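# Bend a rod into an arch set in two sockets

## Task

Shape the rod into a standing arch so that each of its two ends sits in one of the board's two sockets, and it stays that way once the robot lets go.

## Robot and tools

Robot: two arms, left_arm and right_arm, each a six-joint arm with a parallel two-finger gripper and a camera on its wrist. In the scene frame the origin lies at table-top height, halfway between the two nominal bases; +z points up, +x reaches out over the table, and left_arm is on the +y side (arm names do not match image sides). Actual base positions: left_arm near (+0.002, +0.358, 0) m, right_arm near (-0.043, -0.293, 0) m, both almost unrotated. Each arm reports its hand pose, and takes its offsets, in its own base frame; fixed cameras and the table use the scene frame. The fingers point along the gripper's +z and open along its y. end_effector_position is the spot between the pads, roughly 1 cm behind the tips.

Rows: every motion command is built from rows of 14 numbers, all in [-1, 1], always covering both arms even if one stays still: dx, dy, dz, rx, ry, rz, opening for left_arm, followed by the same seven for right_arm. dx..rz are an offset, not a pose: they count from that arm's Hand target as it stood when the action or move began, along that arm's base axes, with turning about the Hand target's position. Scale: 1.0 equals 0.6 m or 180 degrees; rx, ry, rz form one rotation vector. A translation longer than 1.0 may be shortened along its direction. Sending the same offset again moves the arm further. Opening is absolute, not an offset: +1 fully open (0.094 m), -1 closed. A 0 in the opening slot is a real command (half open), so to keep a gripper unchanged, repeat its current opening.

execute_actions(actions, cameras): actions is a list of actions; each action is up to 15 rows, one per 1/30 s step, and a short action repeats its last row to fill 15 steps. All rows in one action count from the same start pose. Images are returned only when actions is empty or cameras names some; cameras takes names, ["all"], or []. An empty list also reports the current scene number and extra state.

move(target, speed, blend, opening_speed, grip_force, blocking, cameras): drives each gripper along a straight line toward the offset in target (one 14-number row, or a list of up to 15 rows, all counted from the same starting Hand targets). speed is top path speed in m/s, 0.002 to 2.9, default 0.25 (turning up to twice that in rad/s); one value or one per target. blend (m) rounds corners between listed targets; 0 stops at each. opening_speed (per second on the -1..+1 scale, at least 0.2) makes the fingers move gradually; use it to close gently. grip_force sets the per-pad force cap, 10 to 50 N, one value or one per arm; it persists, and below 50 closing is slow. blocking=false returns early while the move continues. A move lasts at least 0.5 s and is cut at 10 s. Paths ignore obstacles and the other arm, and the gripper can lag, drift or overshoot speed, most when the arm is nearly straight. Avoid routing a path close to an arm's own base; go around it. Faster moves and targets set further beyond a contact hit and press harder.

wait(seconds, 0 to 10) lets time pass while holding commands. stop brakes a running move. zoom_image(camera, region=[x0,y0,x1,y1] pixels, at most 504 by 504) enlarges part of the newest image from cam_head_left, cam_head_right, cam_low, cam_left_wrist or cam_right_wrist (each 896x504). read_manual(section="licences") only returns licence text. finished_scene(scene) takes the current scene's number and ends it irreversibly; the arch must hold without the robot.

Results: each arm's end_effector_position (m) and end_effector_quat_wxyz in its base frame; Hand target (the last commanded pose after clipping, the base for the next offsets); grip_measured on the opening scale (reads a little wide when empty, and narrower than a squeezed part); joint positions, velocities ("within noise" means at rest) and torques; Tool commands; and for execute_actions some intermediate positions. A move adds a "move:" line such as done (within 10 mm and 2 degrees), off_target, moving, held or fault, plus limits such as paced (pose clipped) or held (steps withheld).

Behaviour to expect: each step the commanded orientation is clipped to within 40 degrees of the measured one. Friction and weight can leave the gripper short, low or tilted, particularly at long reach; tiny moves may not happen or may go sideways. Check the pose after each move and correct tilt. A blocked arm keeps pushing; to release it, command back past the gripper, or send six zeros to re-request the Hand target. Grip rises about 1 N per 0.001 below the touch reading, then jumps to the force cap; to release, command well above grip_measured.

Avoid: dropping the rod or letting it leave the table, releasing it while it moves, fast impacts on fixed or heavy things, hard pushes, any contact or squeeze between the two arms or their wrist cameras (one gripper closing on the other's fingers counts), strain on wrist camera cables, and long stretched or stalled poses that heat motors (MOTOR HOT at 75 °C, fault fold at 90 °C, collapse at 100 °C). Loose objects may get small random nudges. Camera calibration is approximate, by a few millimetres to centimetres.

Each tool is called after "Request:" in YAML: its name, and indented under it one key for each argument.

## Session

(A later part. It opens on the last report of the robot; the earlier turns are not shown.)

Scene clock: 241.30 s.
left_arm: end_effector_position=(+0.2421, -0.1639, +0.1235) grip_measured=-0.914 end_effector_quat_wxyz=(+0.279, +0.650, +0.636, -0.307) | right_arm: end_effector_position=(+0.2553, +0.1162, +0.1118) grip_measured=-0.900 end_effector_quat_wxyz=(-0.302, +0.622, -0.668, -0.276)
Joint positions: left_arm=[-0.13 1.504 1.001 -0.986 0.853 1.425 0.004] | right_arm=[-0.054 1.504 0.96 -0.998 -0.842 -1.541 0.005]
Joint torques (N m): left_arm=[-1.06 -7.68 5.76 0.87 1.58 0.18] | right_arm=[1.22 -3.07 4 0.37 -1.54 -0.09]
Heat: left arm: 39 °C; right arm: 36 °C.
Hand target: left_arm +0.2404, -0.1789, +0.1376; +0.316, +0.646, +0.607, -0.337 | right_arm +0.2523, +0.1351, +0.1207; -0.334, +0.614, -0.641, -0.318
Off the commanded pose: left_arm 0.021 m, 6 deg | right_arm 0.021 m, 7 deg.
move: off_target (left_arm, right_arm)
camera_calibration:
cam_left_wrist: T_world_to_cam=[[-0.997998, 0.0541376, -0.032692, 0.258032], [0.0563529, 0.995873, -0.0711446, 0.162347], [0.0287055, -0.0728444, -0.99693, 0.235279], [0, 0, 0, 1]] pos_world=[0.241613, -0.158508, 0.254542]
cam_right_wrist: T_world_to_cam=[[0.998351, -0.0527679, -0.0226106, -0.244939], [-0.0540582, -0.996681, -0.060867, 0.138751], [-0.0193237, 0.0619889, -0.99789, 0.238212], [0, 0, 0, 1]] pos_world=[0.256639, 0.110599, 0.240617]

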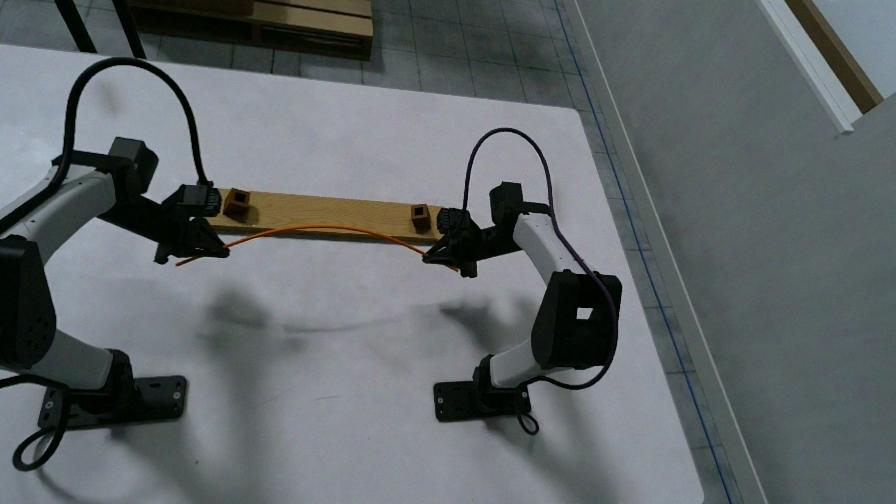

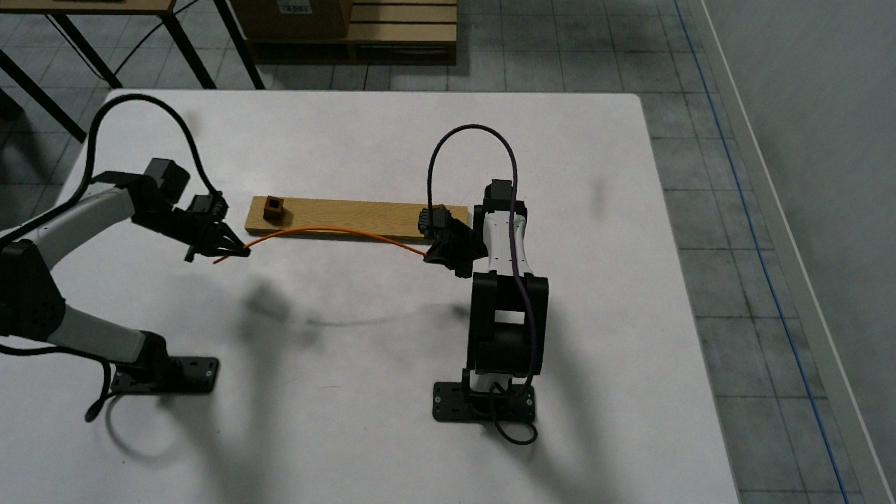

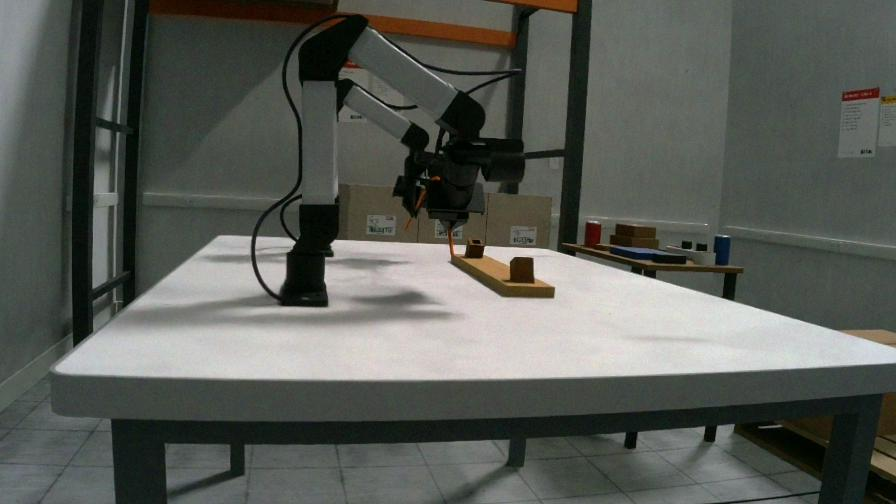

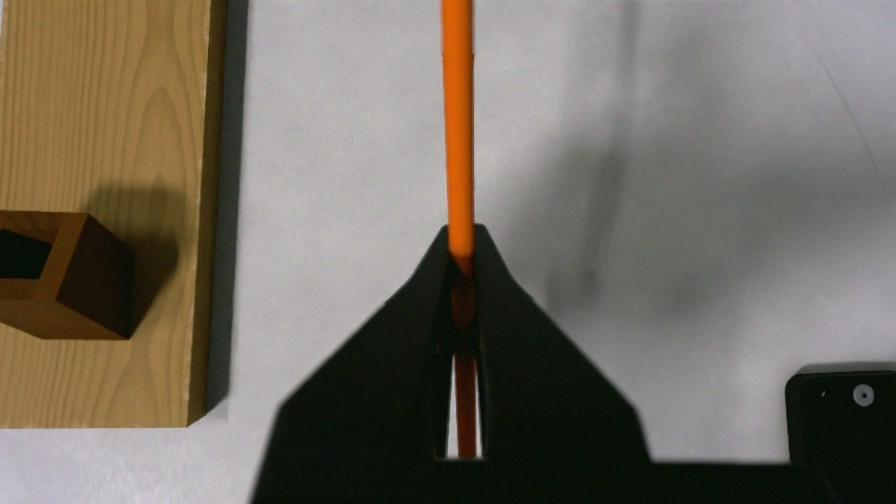

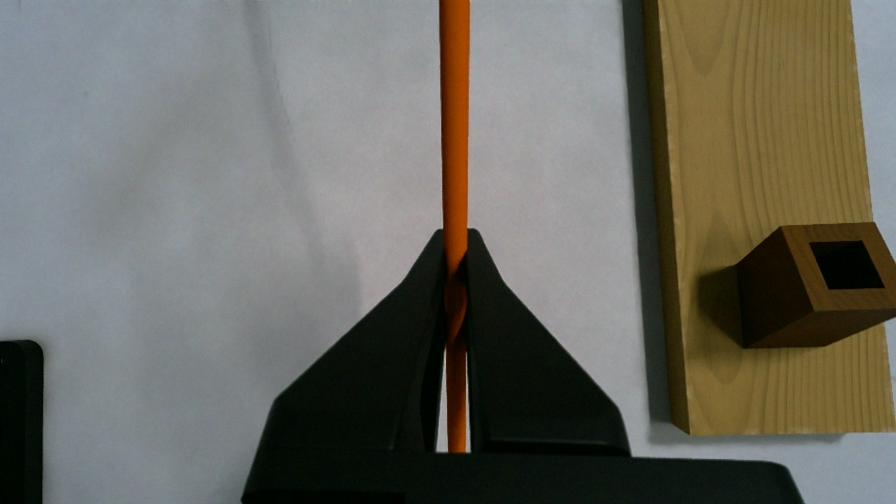

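Request:
move:
  target:
    - [-0.0026,-0.043,0.05,-0.045,0.0028,0,-1, 0.0018,0.04,0.05,0.045,-0.002,0,-1]
    - [-0.005,-0.0867,0.1,-0.085,0.0053,0,-1, 0.0035,0.08,0.11,0.085,-0.0037,0,-1]
  blend: [0.004,0]
  speed: 0.06
  cameras: ["all"]

Scene clock: 248.73 s.
left_arm: end_effector_position=(+0.2488, -0.2176, +0.1852) grip_measured=-0.917 end_effector_quat_wxyz=(+0.382, +0.585, +0.592, -0.400) | right_arm: end_effector_position=(+0.2649, +0.1652, +0.1688) grip_measured=-0.906 end_effector_quat_wxyz=(+0.390, -0.557, +0.633, +0.370)
Joint positions: left_arm=[-0.223 1.416 0.955 -0.656 1.125 1.046 0.004] | right_arm=[0.032 1.448 0.96 -0.828 -1.12 -1.252 0.004]
Joint torques (N m): left_arm=[-3.63 -8.31 6.31 1.66 1.1 -0.01] | right_arm=[2.92 -6.09 4.29 0.87 -1.37 0.01]
Heat: left arm: 39 °C; right arm: 36 °C.
Hand target: left_arm +0.2374, -0.2310, +0.1976; +0.394, +0.596, +0.559, -0.420 | right_arm +0.2545, +0.1830, +0.1866; +0.416, -0.566, +0.591, +0.397
Off the commanded pose: left_arm 0.021 m, 5 deg | right_arm 0.027 m, 6 deg.
move: off_target (left_arm, right_arm)
camera_calibration:
cam_left_wrist: T_world_to_cam=[[-0.999297, 0.00549412, -0.0370947, 0.260052], [0.0191591, 0.925157, -0.379102, 0.270642], [0.0322356, -0.379546, -0.924611, 0.21166], [0, 0, 0, 1]] pos_world=[0.247861, -0.17148, 0.30795]
cam_right_wrist: T_world_to_cam=[[0.995467, -0.0765417, -0.0564455, -0.24025], [-0.0914501, -0.933326, -0.347189, 0.239333], [-0.0261076, 0.350777, -0.936095, 0.235849], [0, 0, 0, 1]] pos_world=[0.267205, 0.122256, 0.29031]

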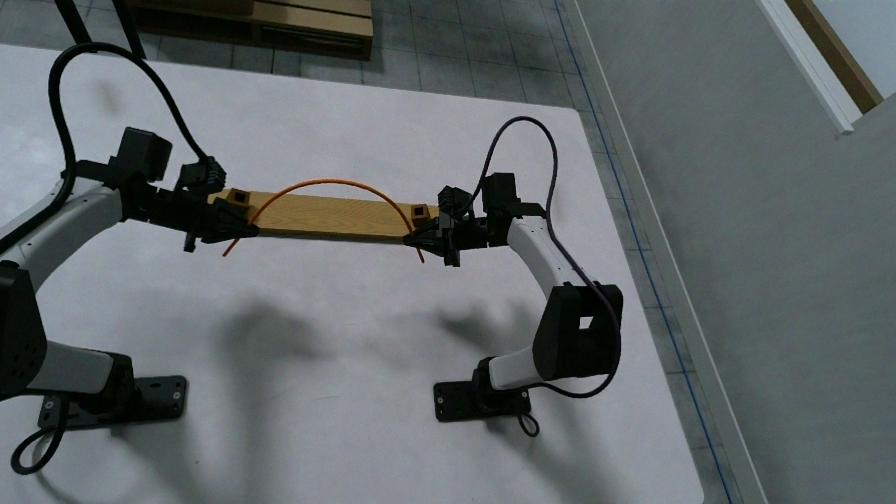

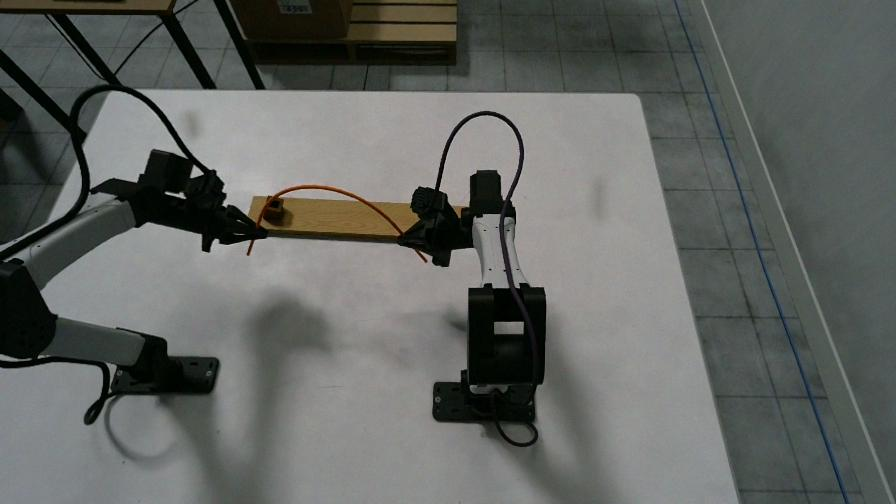

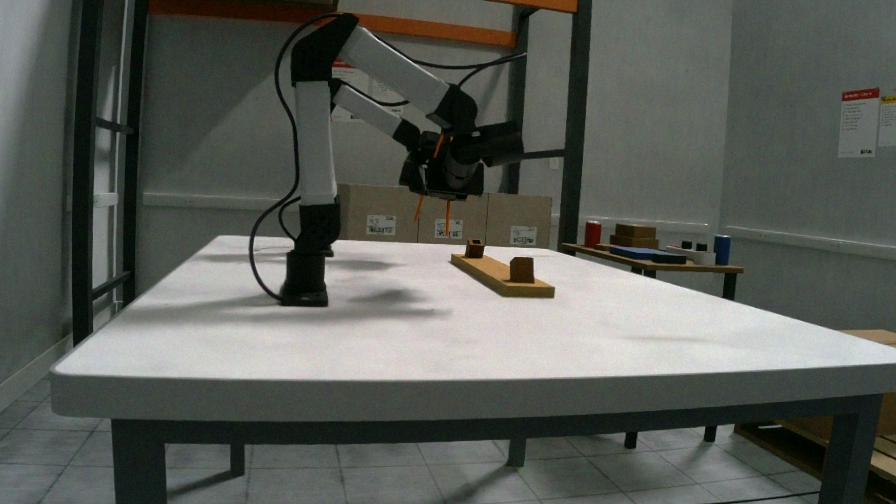

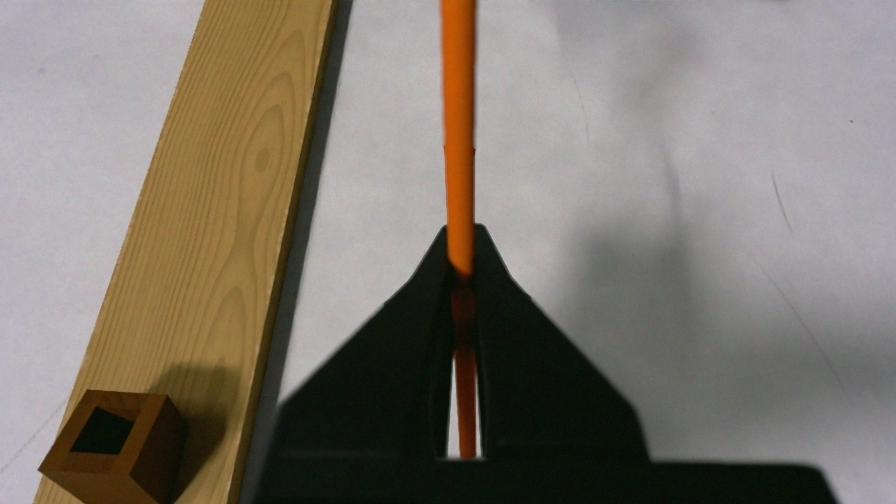

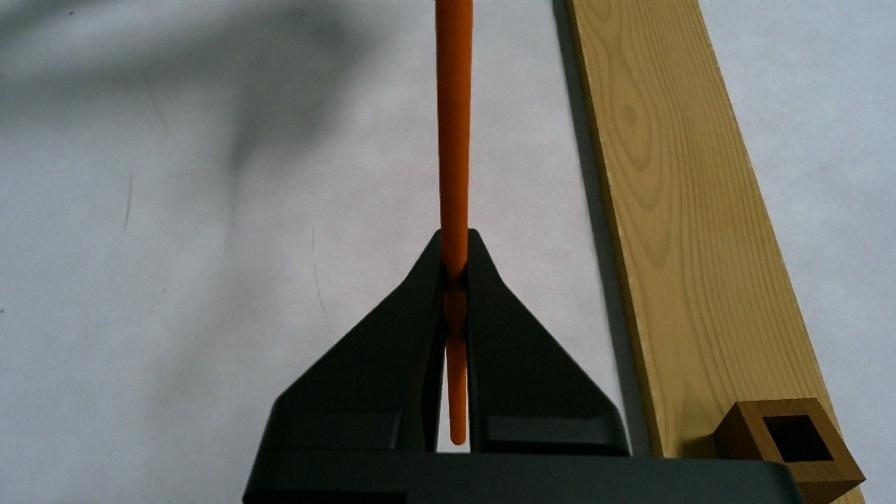

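Request:
zoom_image:
  camera: "cam_head_left"
  region: [190, 170, 290, 270]

Request:
zoom_image:
  camera: "cam_head_left"
  region: [380, 180, 480, 280]

Request:
zoom_image:
  camera: "cam_head_right"
  region: [220, 170, 320, 270]

Request:
zoom_image:
  camera: "cam_head_right"
  region: [380, 180, 480, 280]

Request:
zoom_image:
  camera: "cam_low"
  region: [370, 120, 570, 300]

Scaled by 5.040 from the camera's 896x504 image, which has a finer 1280x720 frame.

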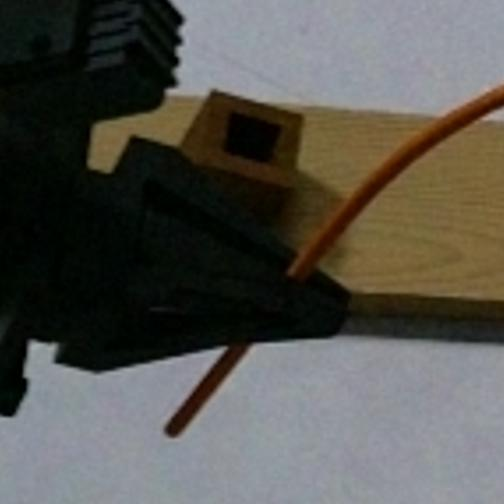

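Scaled by 5.040 from the camera's 896x504 image, which has a finer 1280x720 frame.

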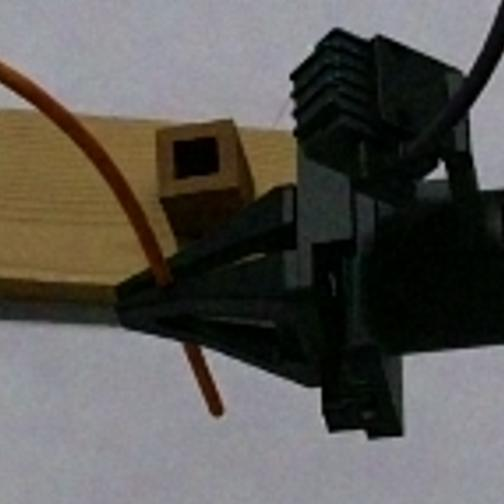

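Scaled by 5.040 from the camera's 896x504 image, which has a finer 1280x720 frame.

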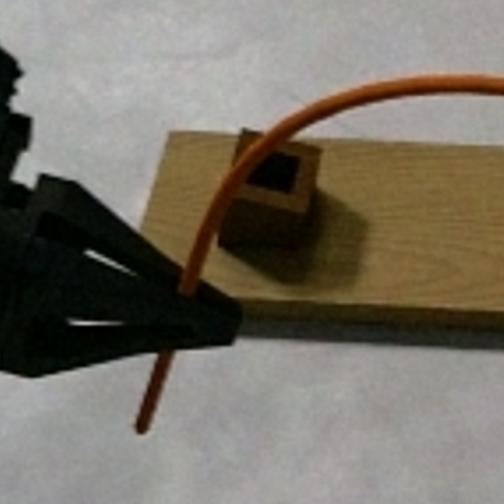

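Scaled by 5.040 from the camera's 896x504 image, which has a finer 1280x720 frame.

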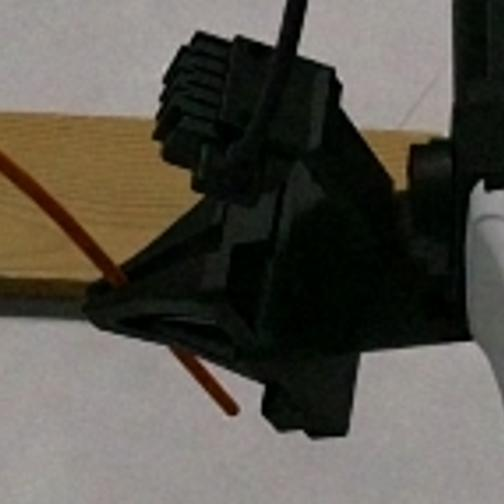

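Scaled by 2.520 from the camera's 896x504 image, which has a finer 1280x720 frame.

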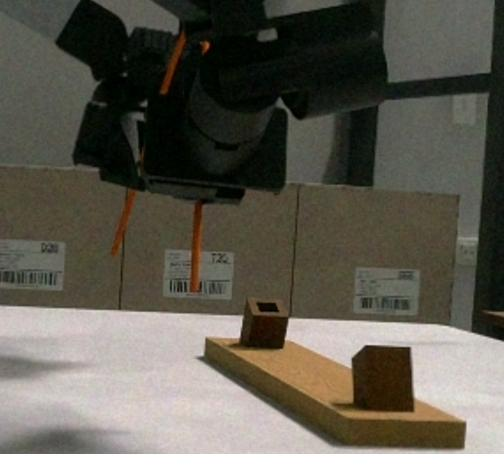

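Request:
move:
  target: [0.265,-0.026,0.0,0,-0.0083,-0.0185,-1, 0.242,-0.014,0.01,0,-0.0108,0.0197,-1]
  speed: 0.08
  cameras: ["all"]

Request:
zoom_image:
  camera: "cam_head_left"
  region: [190, 130, 290, 230]

Request:
zoom_image:
  camera: "cam_head_left"
  region: [370, 150, 470, 250]

Request:
zoom_image:
  camera: "cam_head_right"
  region: [220, 140, 320, 240]

Request:
zoom_image:
  camera: "cam_head_right"
  region: [380, 150, 480, 250]

Request:
zoom_image:
  camera: "cam_low"
  region: [400, 120, 600, 300]

Scene clock: 267.53 s.
left_arm: end_effector_position=(+0.4032, -0.2308, +0.1873) grip_measured=-0.918 end_effector_quat_wxyz=(+0.385, +0.615, +0.564, -0.394) | right_arm: end_effector_position=(+0.3988, +0.1541, +0.1788) grip_measured=-0.906 end_effector_quat_wxyz=(-0.391, +0.585, -0.604, -0.374)
Joint positions: left_arm=[-0.171 2.074 1.764 -0.997 1.151 1.314 0.004] | right_arm=[-0.01 2.032 1.692 -1.171 -1.142 -1.511 0.004]
Joint torques (N m): left_arm=[-2.61 -12.03 9.09 0.72 1.25 0.19] | right_arm=[2.52 -6.78 7.45 0.32 -1.35 -0.2]
Heat: left arm: 39 °C; right arm: 36 °C.
Hand target: left_arm +0.3963, -0.2466, +0.1975; +0.389, +0.617, +0.537, -0.424 | right_arm +0.3996, +0.1746, +0.1927; -0.413, +0.590, -0.566, -0.400
Off the commanded pose: left_arm 0.020 m, 5 deg | right_arm 0.025 m, 6 deg.
move: off_target (left_arm, right_arm)
camera_calibration:
cam_left_wrist: T_world_to_cam=[[-0.993549, 0.0665998, -0.0917845, 0.436717], [0.0962424, 0.923287, -0.371858, 0.247915], [0.0599778, -0.378293, -0.923741, 0.1926], [0, 0, 0, 1]] pos_world=[0.398488, -0.185122, 0.310186]
cam_right_wrist: T_world_to_cam=[[0.999837, -0.00655316, -0.0168309, -0.393431], [-0.0120791, -0.935411, -0.353355, 0.214438], [-0.0134282, 0.353501, -0.935338, 0.246992], [0, 0, 0, 1]] pos_world=[0.399274, 0.110698, 0.300172]

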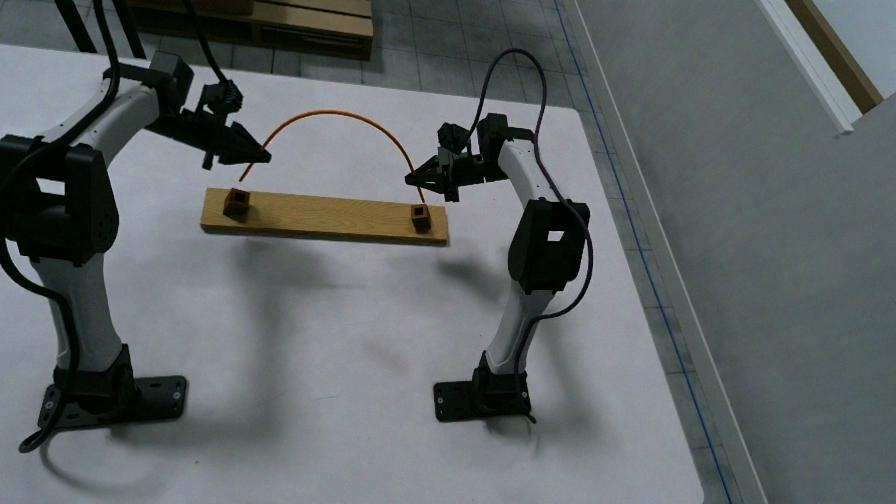

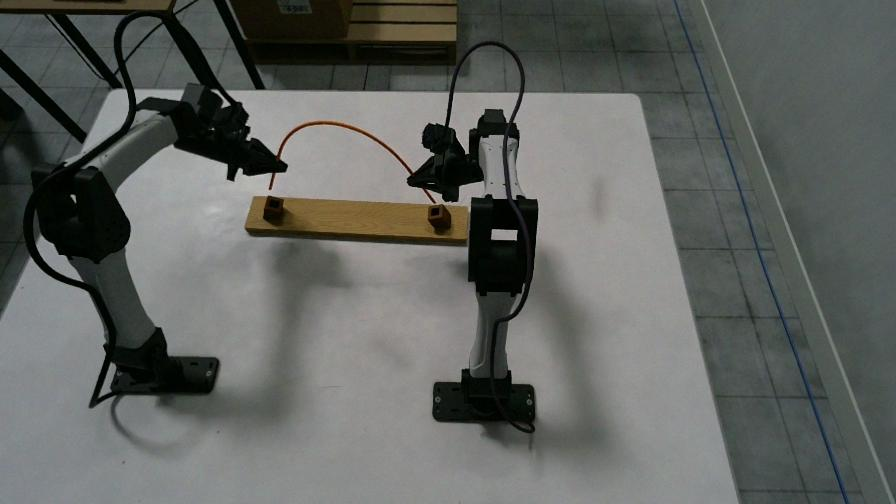

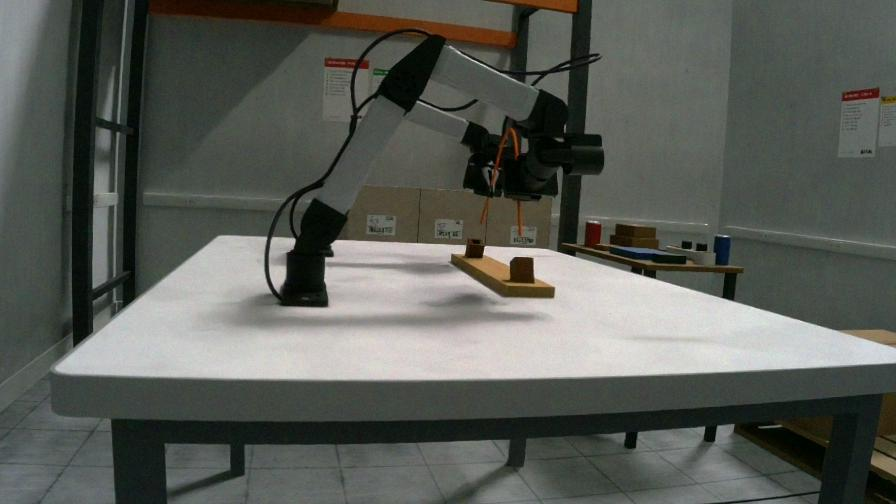

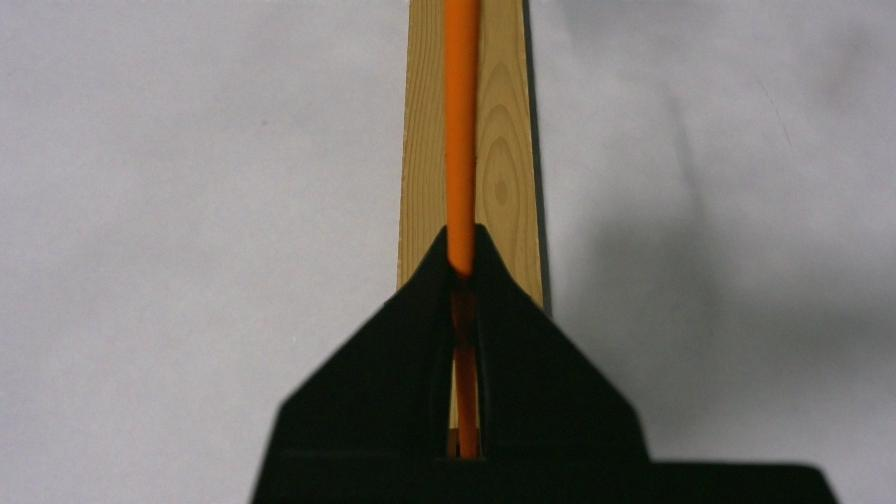

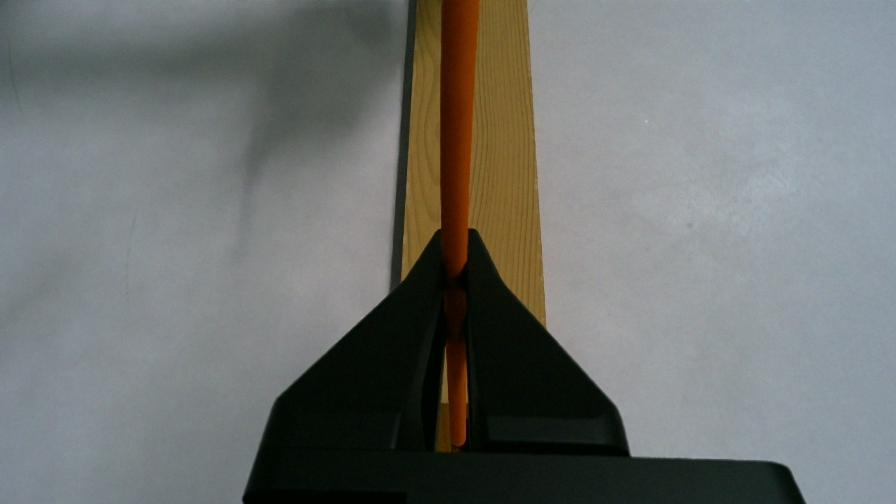

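Scaled by 5.040 from the camera's 896x504 image, which has a finer 1280x720 frame.

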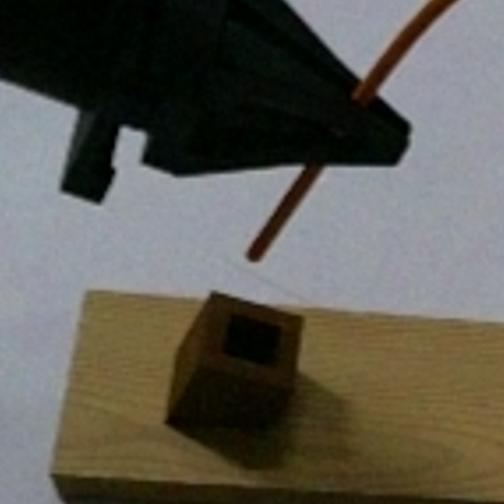

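Scaled by 5.040 from the camera's 896x504 image, which has a finer 1280x720 frame.

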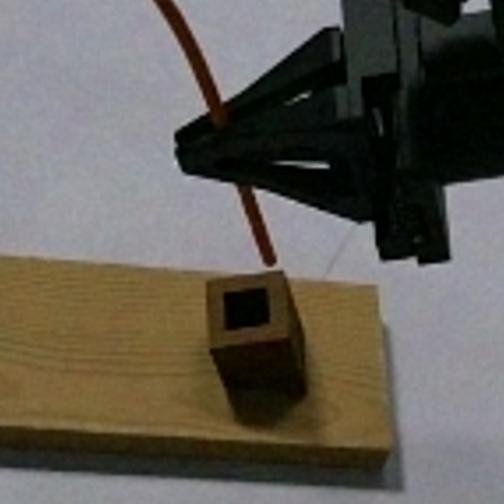

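Scaled by 5.040 from the camera's 896x504 image, which has a finer 1280x720 frame.

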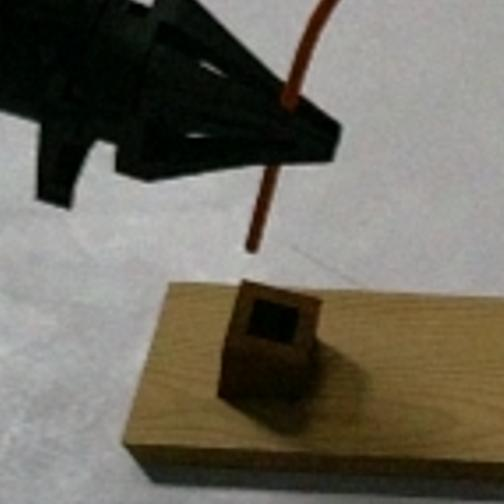

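Scaled by 5.040 from the camera's 896x504 image, which has a finer 1280x720 frame.

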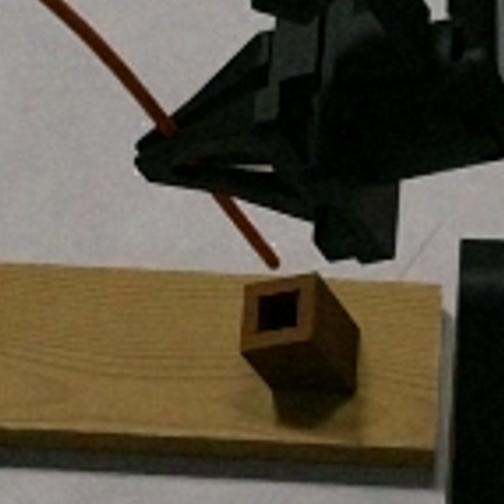

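Scaled by 2.520 from the camera's 896x504 image, which has a finer 1280x720 frame.

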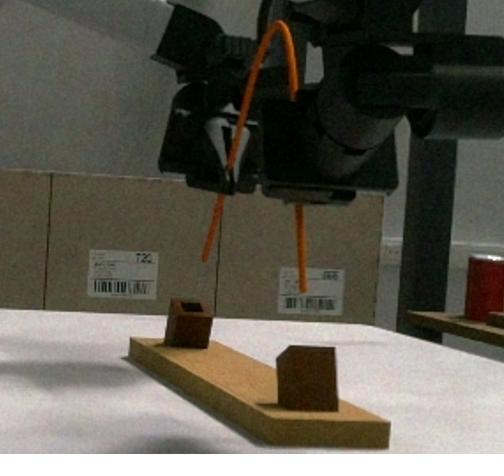

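Request:
move:
  target: [-0.009,0.0033,-0.069,0,0,0,-1, 0.01,0.0078,-0.0577,0,0,0,-1]
  speed: 0.06
  cameras: ["all"]

Request:
zoom_image:
  camera: "cam_head_left"
  region: [190, 130, 290, 230]

Request:
zoom_image:
  camera: "cam_head_left"
  region: [370, 150, 470, 250]

Request:
zoom_image:
  camera: "cam_head_right"
  region: [220, 140, 320, 240]

Request:
zoom_image:
  camera: "cam_head_right"
  region: [380, 150, 480, 250]

Request:
zoom_image:
  camera: "cam_low"
  region: [400, 120, 600, 300]

Scene clock: 273.57 s.
left_arm: end_effector_position=(+0.3976, -0.2301, +0.1530) grip_measured=-0.918 end_effector_quat_wxyz=(+0.378, +0.616, +0.564, -0.400) | right_arm: end_effector_position=(+0.4111, +0.1538, +0.1531) grip_measured=-0.906 end_effector_quat_wxyz=(-0.397, +0.590, -0.600, -0.368)
Joint positions: left_arm=[-0.171 2.091 1.656 -0.912 1.154 1.342 0.004] | right_arm=[-0.011 2.084 1.666 -1.074 -1.142 -1.514 0.004]
Joint torques (N m): left_arm=[-2.4 -12.53 5.96 1.11 1.23 0.19] | right_arm=[3.4 -7.38 4.4 0.55 -1.34 -0.07]
Heat: left arm: 40 °C; right arm: 37 °C.
Hand target: left_arm +0.3910, -0.2446, +0.1561; +0.389, +0.617, +0.537, -0.424 | right_arm +0.4057, +0.1793, +0.1580; -0.413, +0.590, -0.566, -0.400
Off the commanded pose: left_arm 0.016 m, 4 deg | right_arm 0.027 m, 6 deg.
move: off_target (left_arm, right_arm)
camera_calibration:
cam_left_wrist: T_world_to_cam=[[-0.993745, 0.0788614, -0.0790662, 0.428725], [0.10277, 0.922844, -0.371211, 0.232248], [0.0436915, -0.377015, -0.925176, 0.168497], [0, 0, 0, 1]] pos_world=[0.394814, -0.184613, 0.276]
cam_right_wrist: T_world_to_cam=[[0.999972, -0.00582833, 0.00467189, -0.409547], [-0.00380235, -0.935525, -0.35324, 0.20191], [0.00642947, 0.353212, -0.935521, 0.215192], [0, 0, 0, 1]] pos_world=[0.408919, 0.110496, 0.274553]

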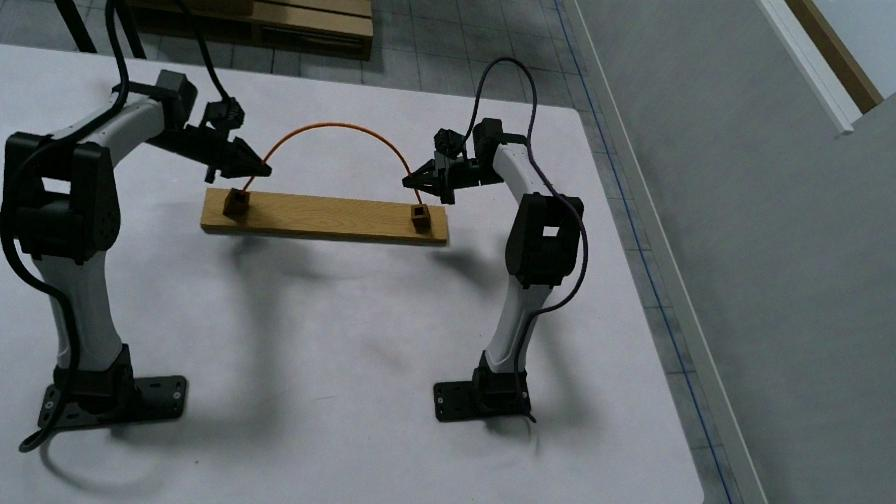

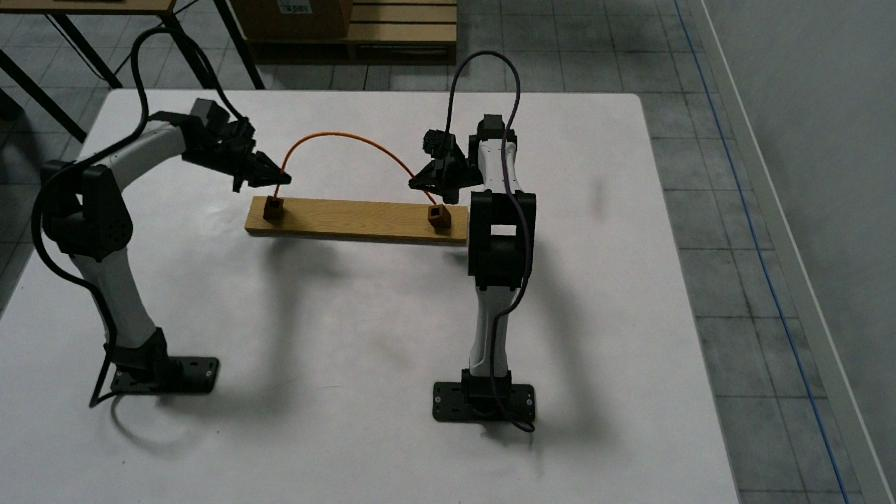

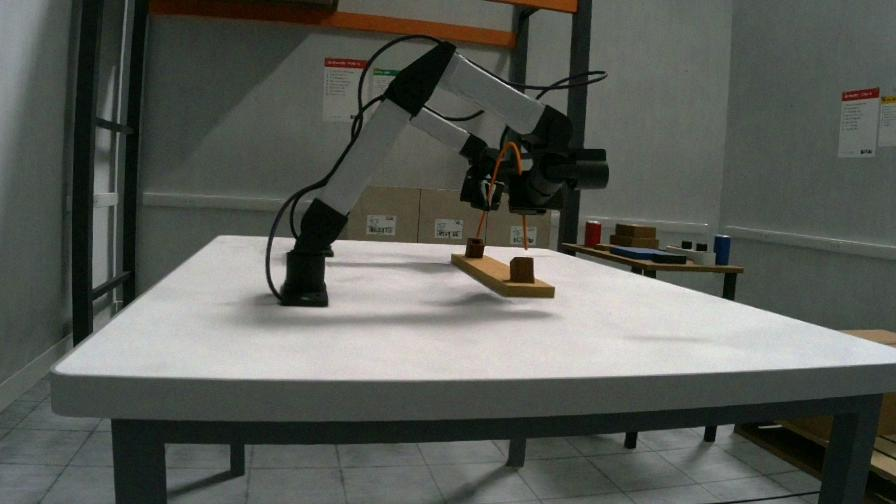

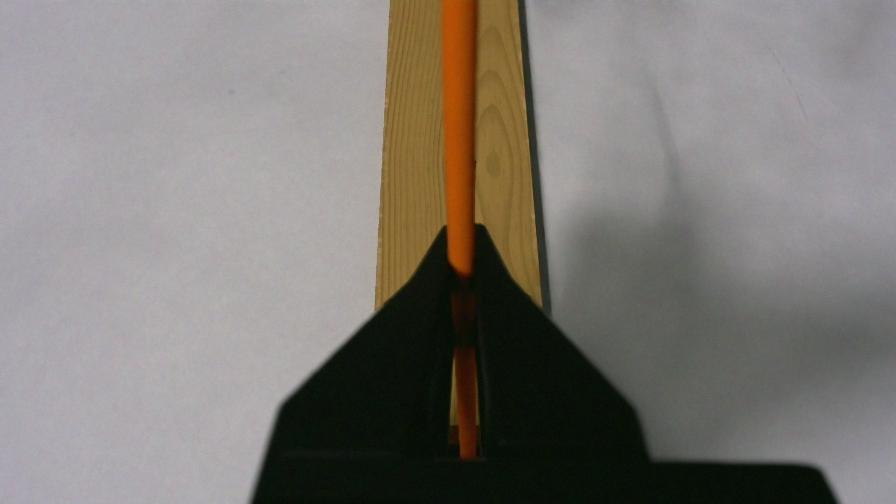

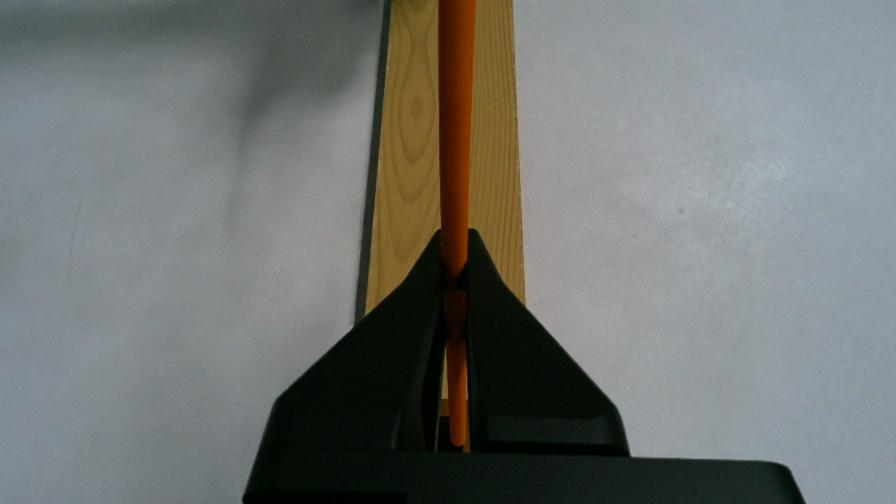

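Scaled by 5.040 from the camera's 896x504 image, which has a finer 1280x720 frame.

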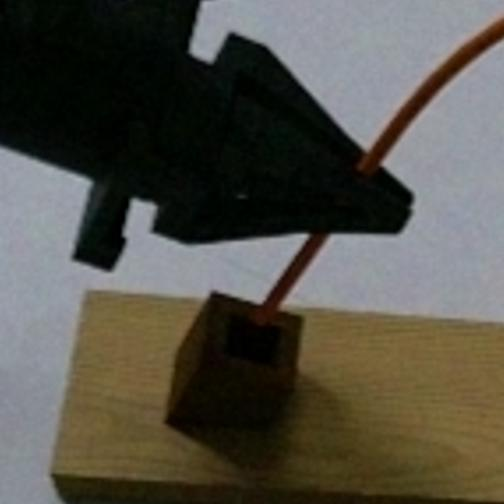

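Scaled by 5.040 from the camera's 896x504 image, which has a finer 1280x720 frame.

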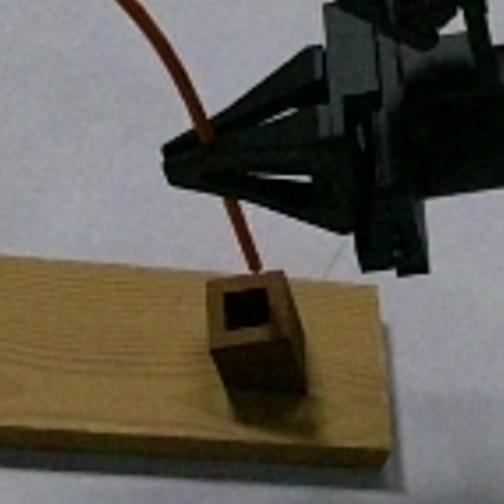

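Scaled by 5.040 from the camera's 896x504 image, which has a finer 1280x720 frame.

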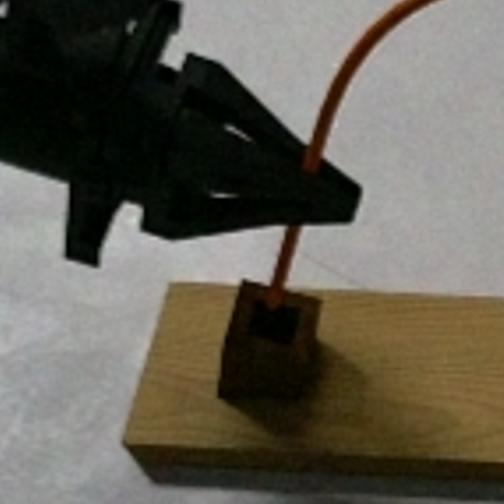

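Scaled by 5.040 from the camera's 896x504 image, which has a finer 1280x720 frame.

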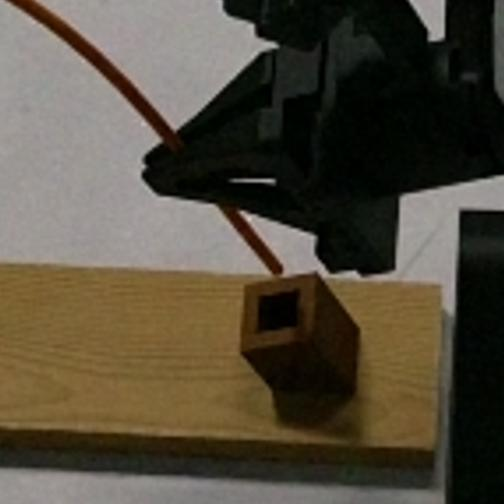

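Scaled by 2.520 from the camera's 896x504 image, which has a finer 1280x720 frame.

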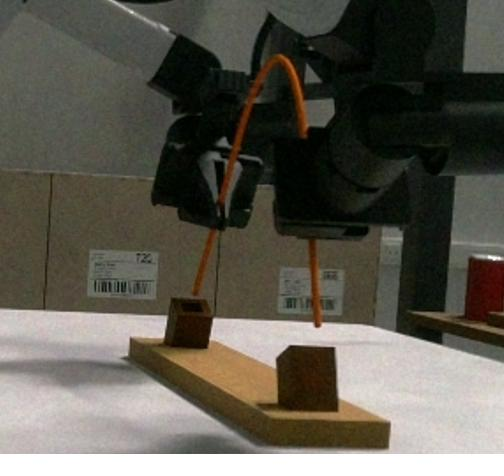

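Request:
move:
  target: [-0.005,0.0,0,0,0,0,-1, -0.0175,0.004,-0.01,0,0,0,-1]
  speed: 0.05
  cameras: ["cam_head_left","cam_head_right","cam_low"]

Request:
zoom_image:
  camera: "cam_head_left"
  region: [190, 130, 290, 230]

Request:
zoom_image:
  camera: "cam_head_left"
  region: [370, 150, 470, 250]

Request:
zoom_image:
  camera: "cam_head_right"
  region: [220, 140, 320, 240]

Request:
zoom_image:
  camera: "cam_head_right"
  region: [380, 150, 480, 250]

Scene clock: 280.60 s.
left_arm: end_effector_position=(+0.3959, -0.2291, +0.1483) grip_measured=-0.918 end_effector_quat_wxyz=(+0.376, +0.614, +0.566, -0.402) | right_arm: end_effector_position=(+0.4024, +0.1539, +0.1331) grip_measured=-0.906 end_effector_quat_wxyz=(-0.388, +0.584, -0.606, -0.377)
Joint positions: left_arm=[-0.169 2.091 1.638 -0.902 1.154 1.342 0.004] | right_arm=[-0.011 2.084 1.586 -1.024 -1.142 -1.513 0.004]
Joint torques (N m): left_arm=[-2.63 -13.68 5.93 1.07 1.24 0.17] | right_arm=[3.9 -10.07 4.29 0.53 -1.35 0]
Heat: left arm: 41 °C; right arm: 36 °C.
Hand target: left_arm +0.3880, -0.2446, +0.1561; +0.389, +0.617, +0.537, -0.424 | right_arm +0.3951, +0.1817, +0.1519; -0.413, +0.590, -0.566, -0.400
Off the commanded pose: left_arm 0.019 m, 4 deg | right_arm 0.034 m, 6 deg.
move: off_target (left_arm, right_arm)
Images, in order (width x height): cam_head_left 896x504, cam_head_right 896x504, cam_low 896x504.

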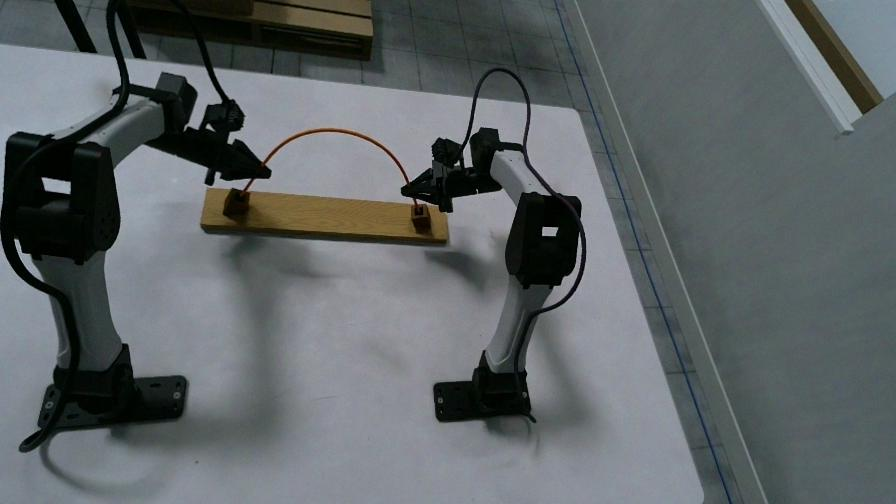

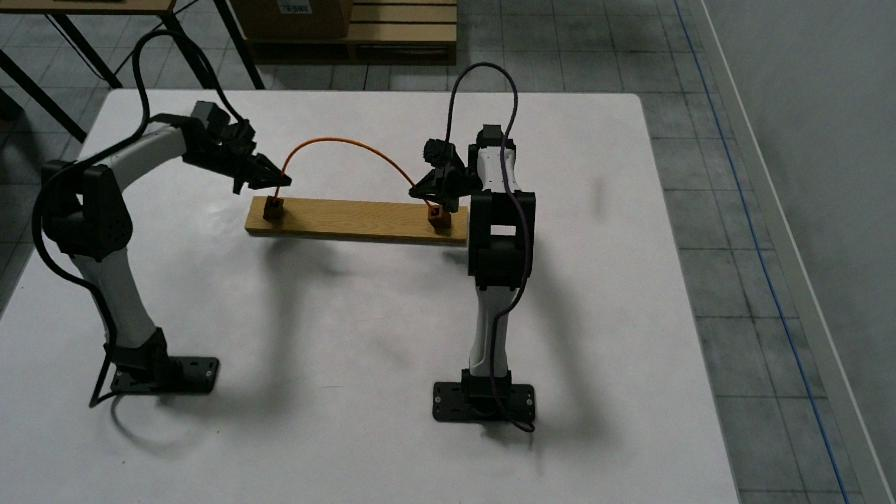

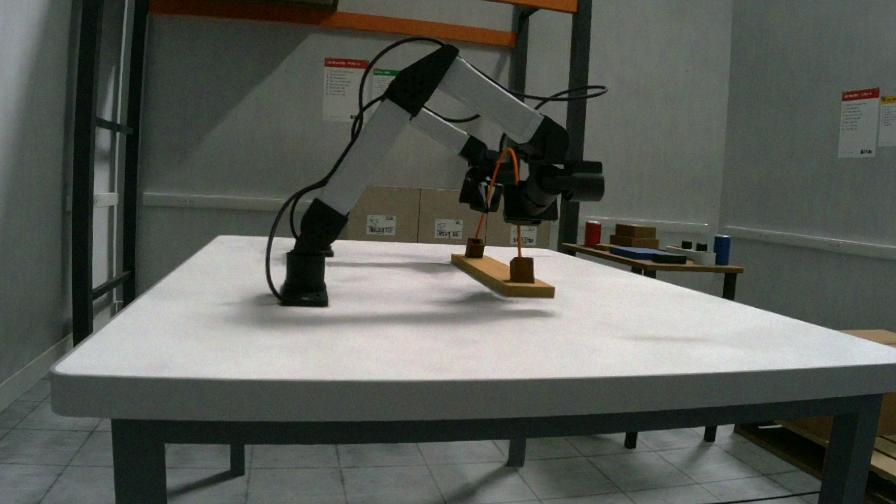

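Scaled by 5.040 from the camera's 896x504 image, which has a finer 1280x720 frame.

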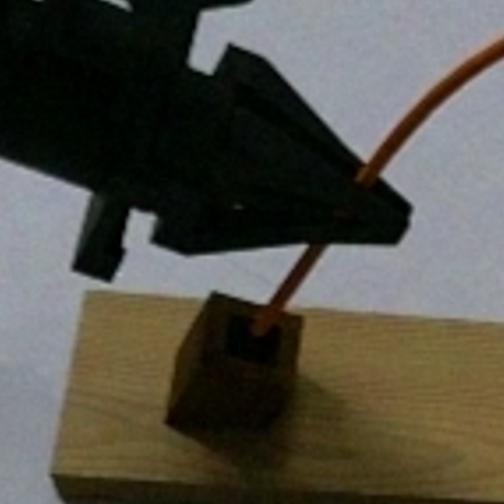

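Scaled by 5.040 from the camera's 896x504 image, which has a finer 1280x720 frame.

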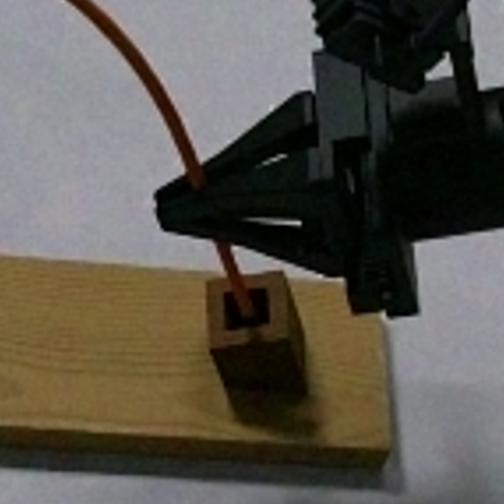

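Scaled by 5.040 from the camera's 896x504 image, which has a finer 1280x720 frame.

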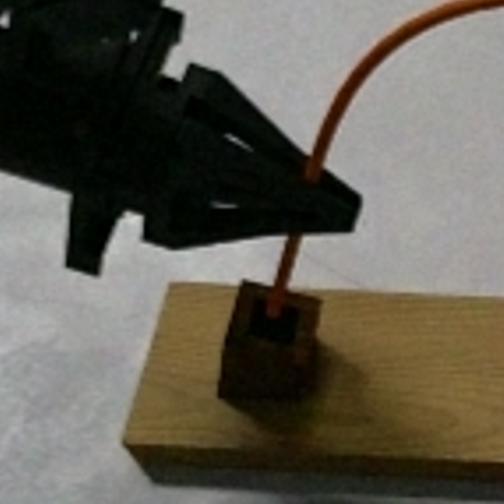

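Scaled by 5.040 from the camera's 896x504 image, which has a finer 1280x720 frame.

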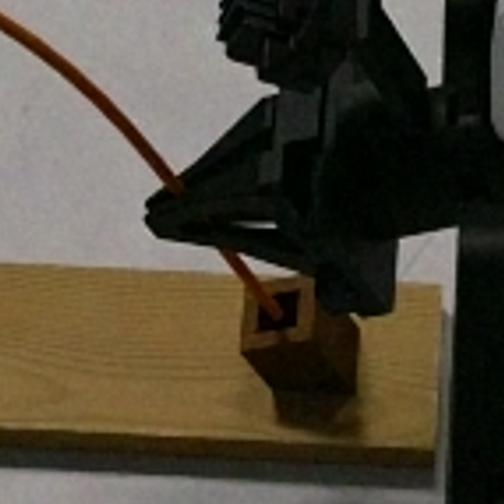

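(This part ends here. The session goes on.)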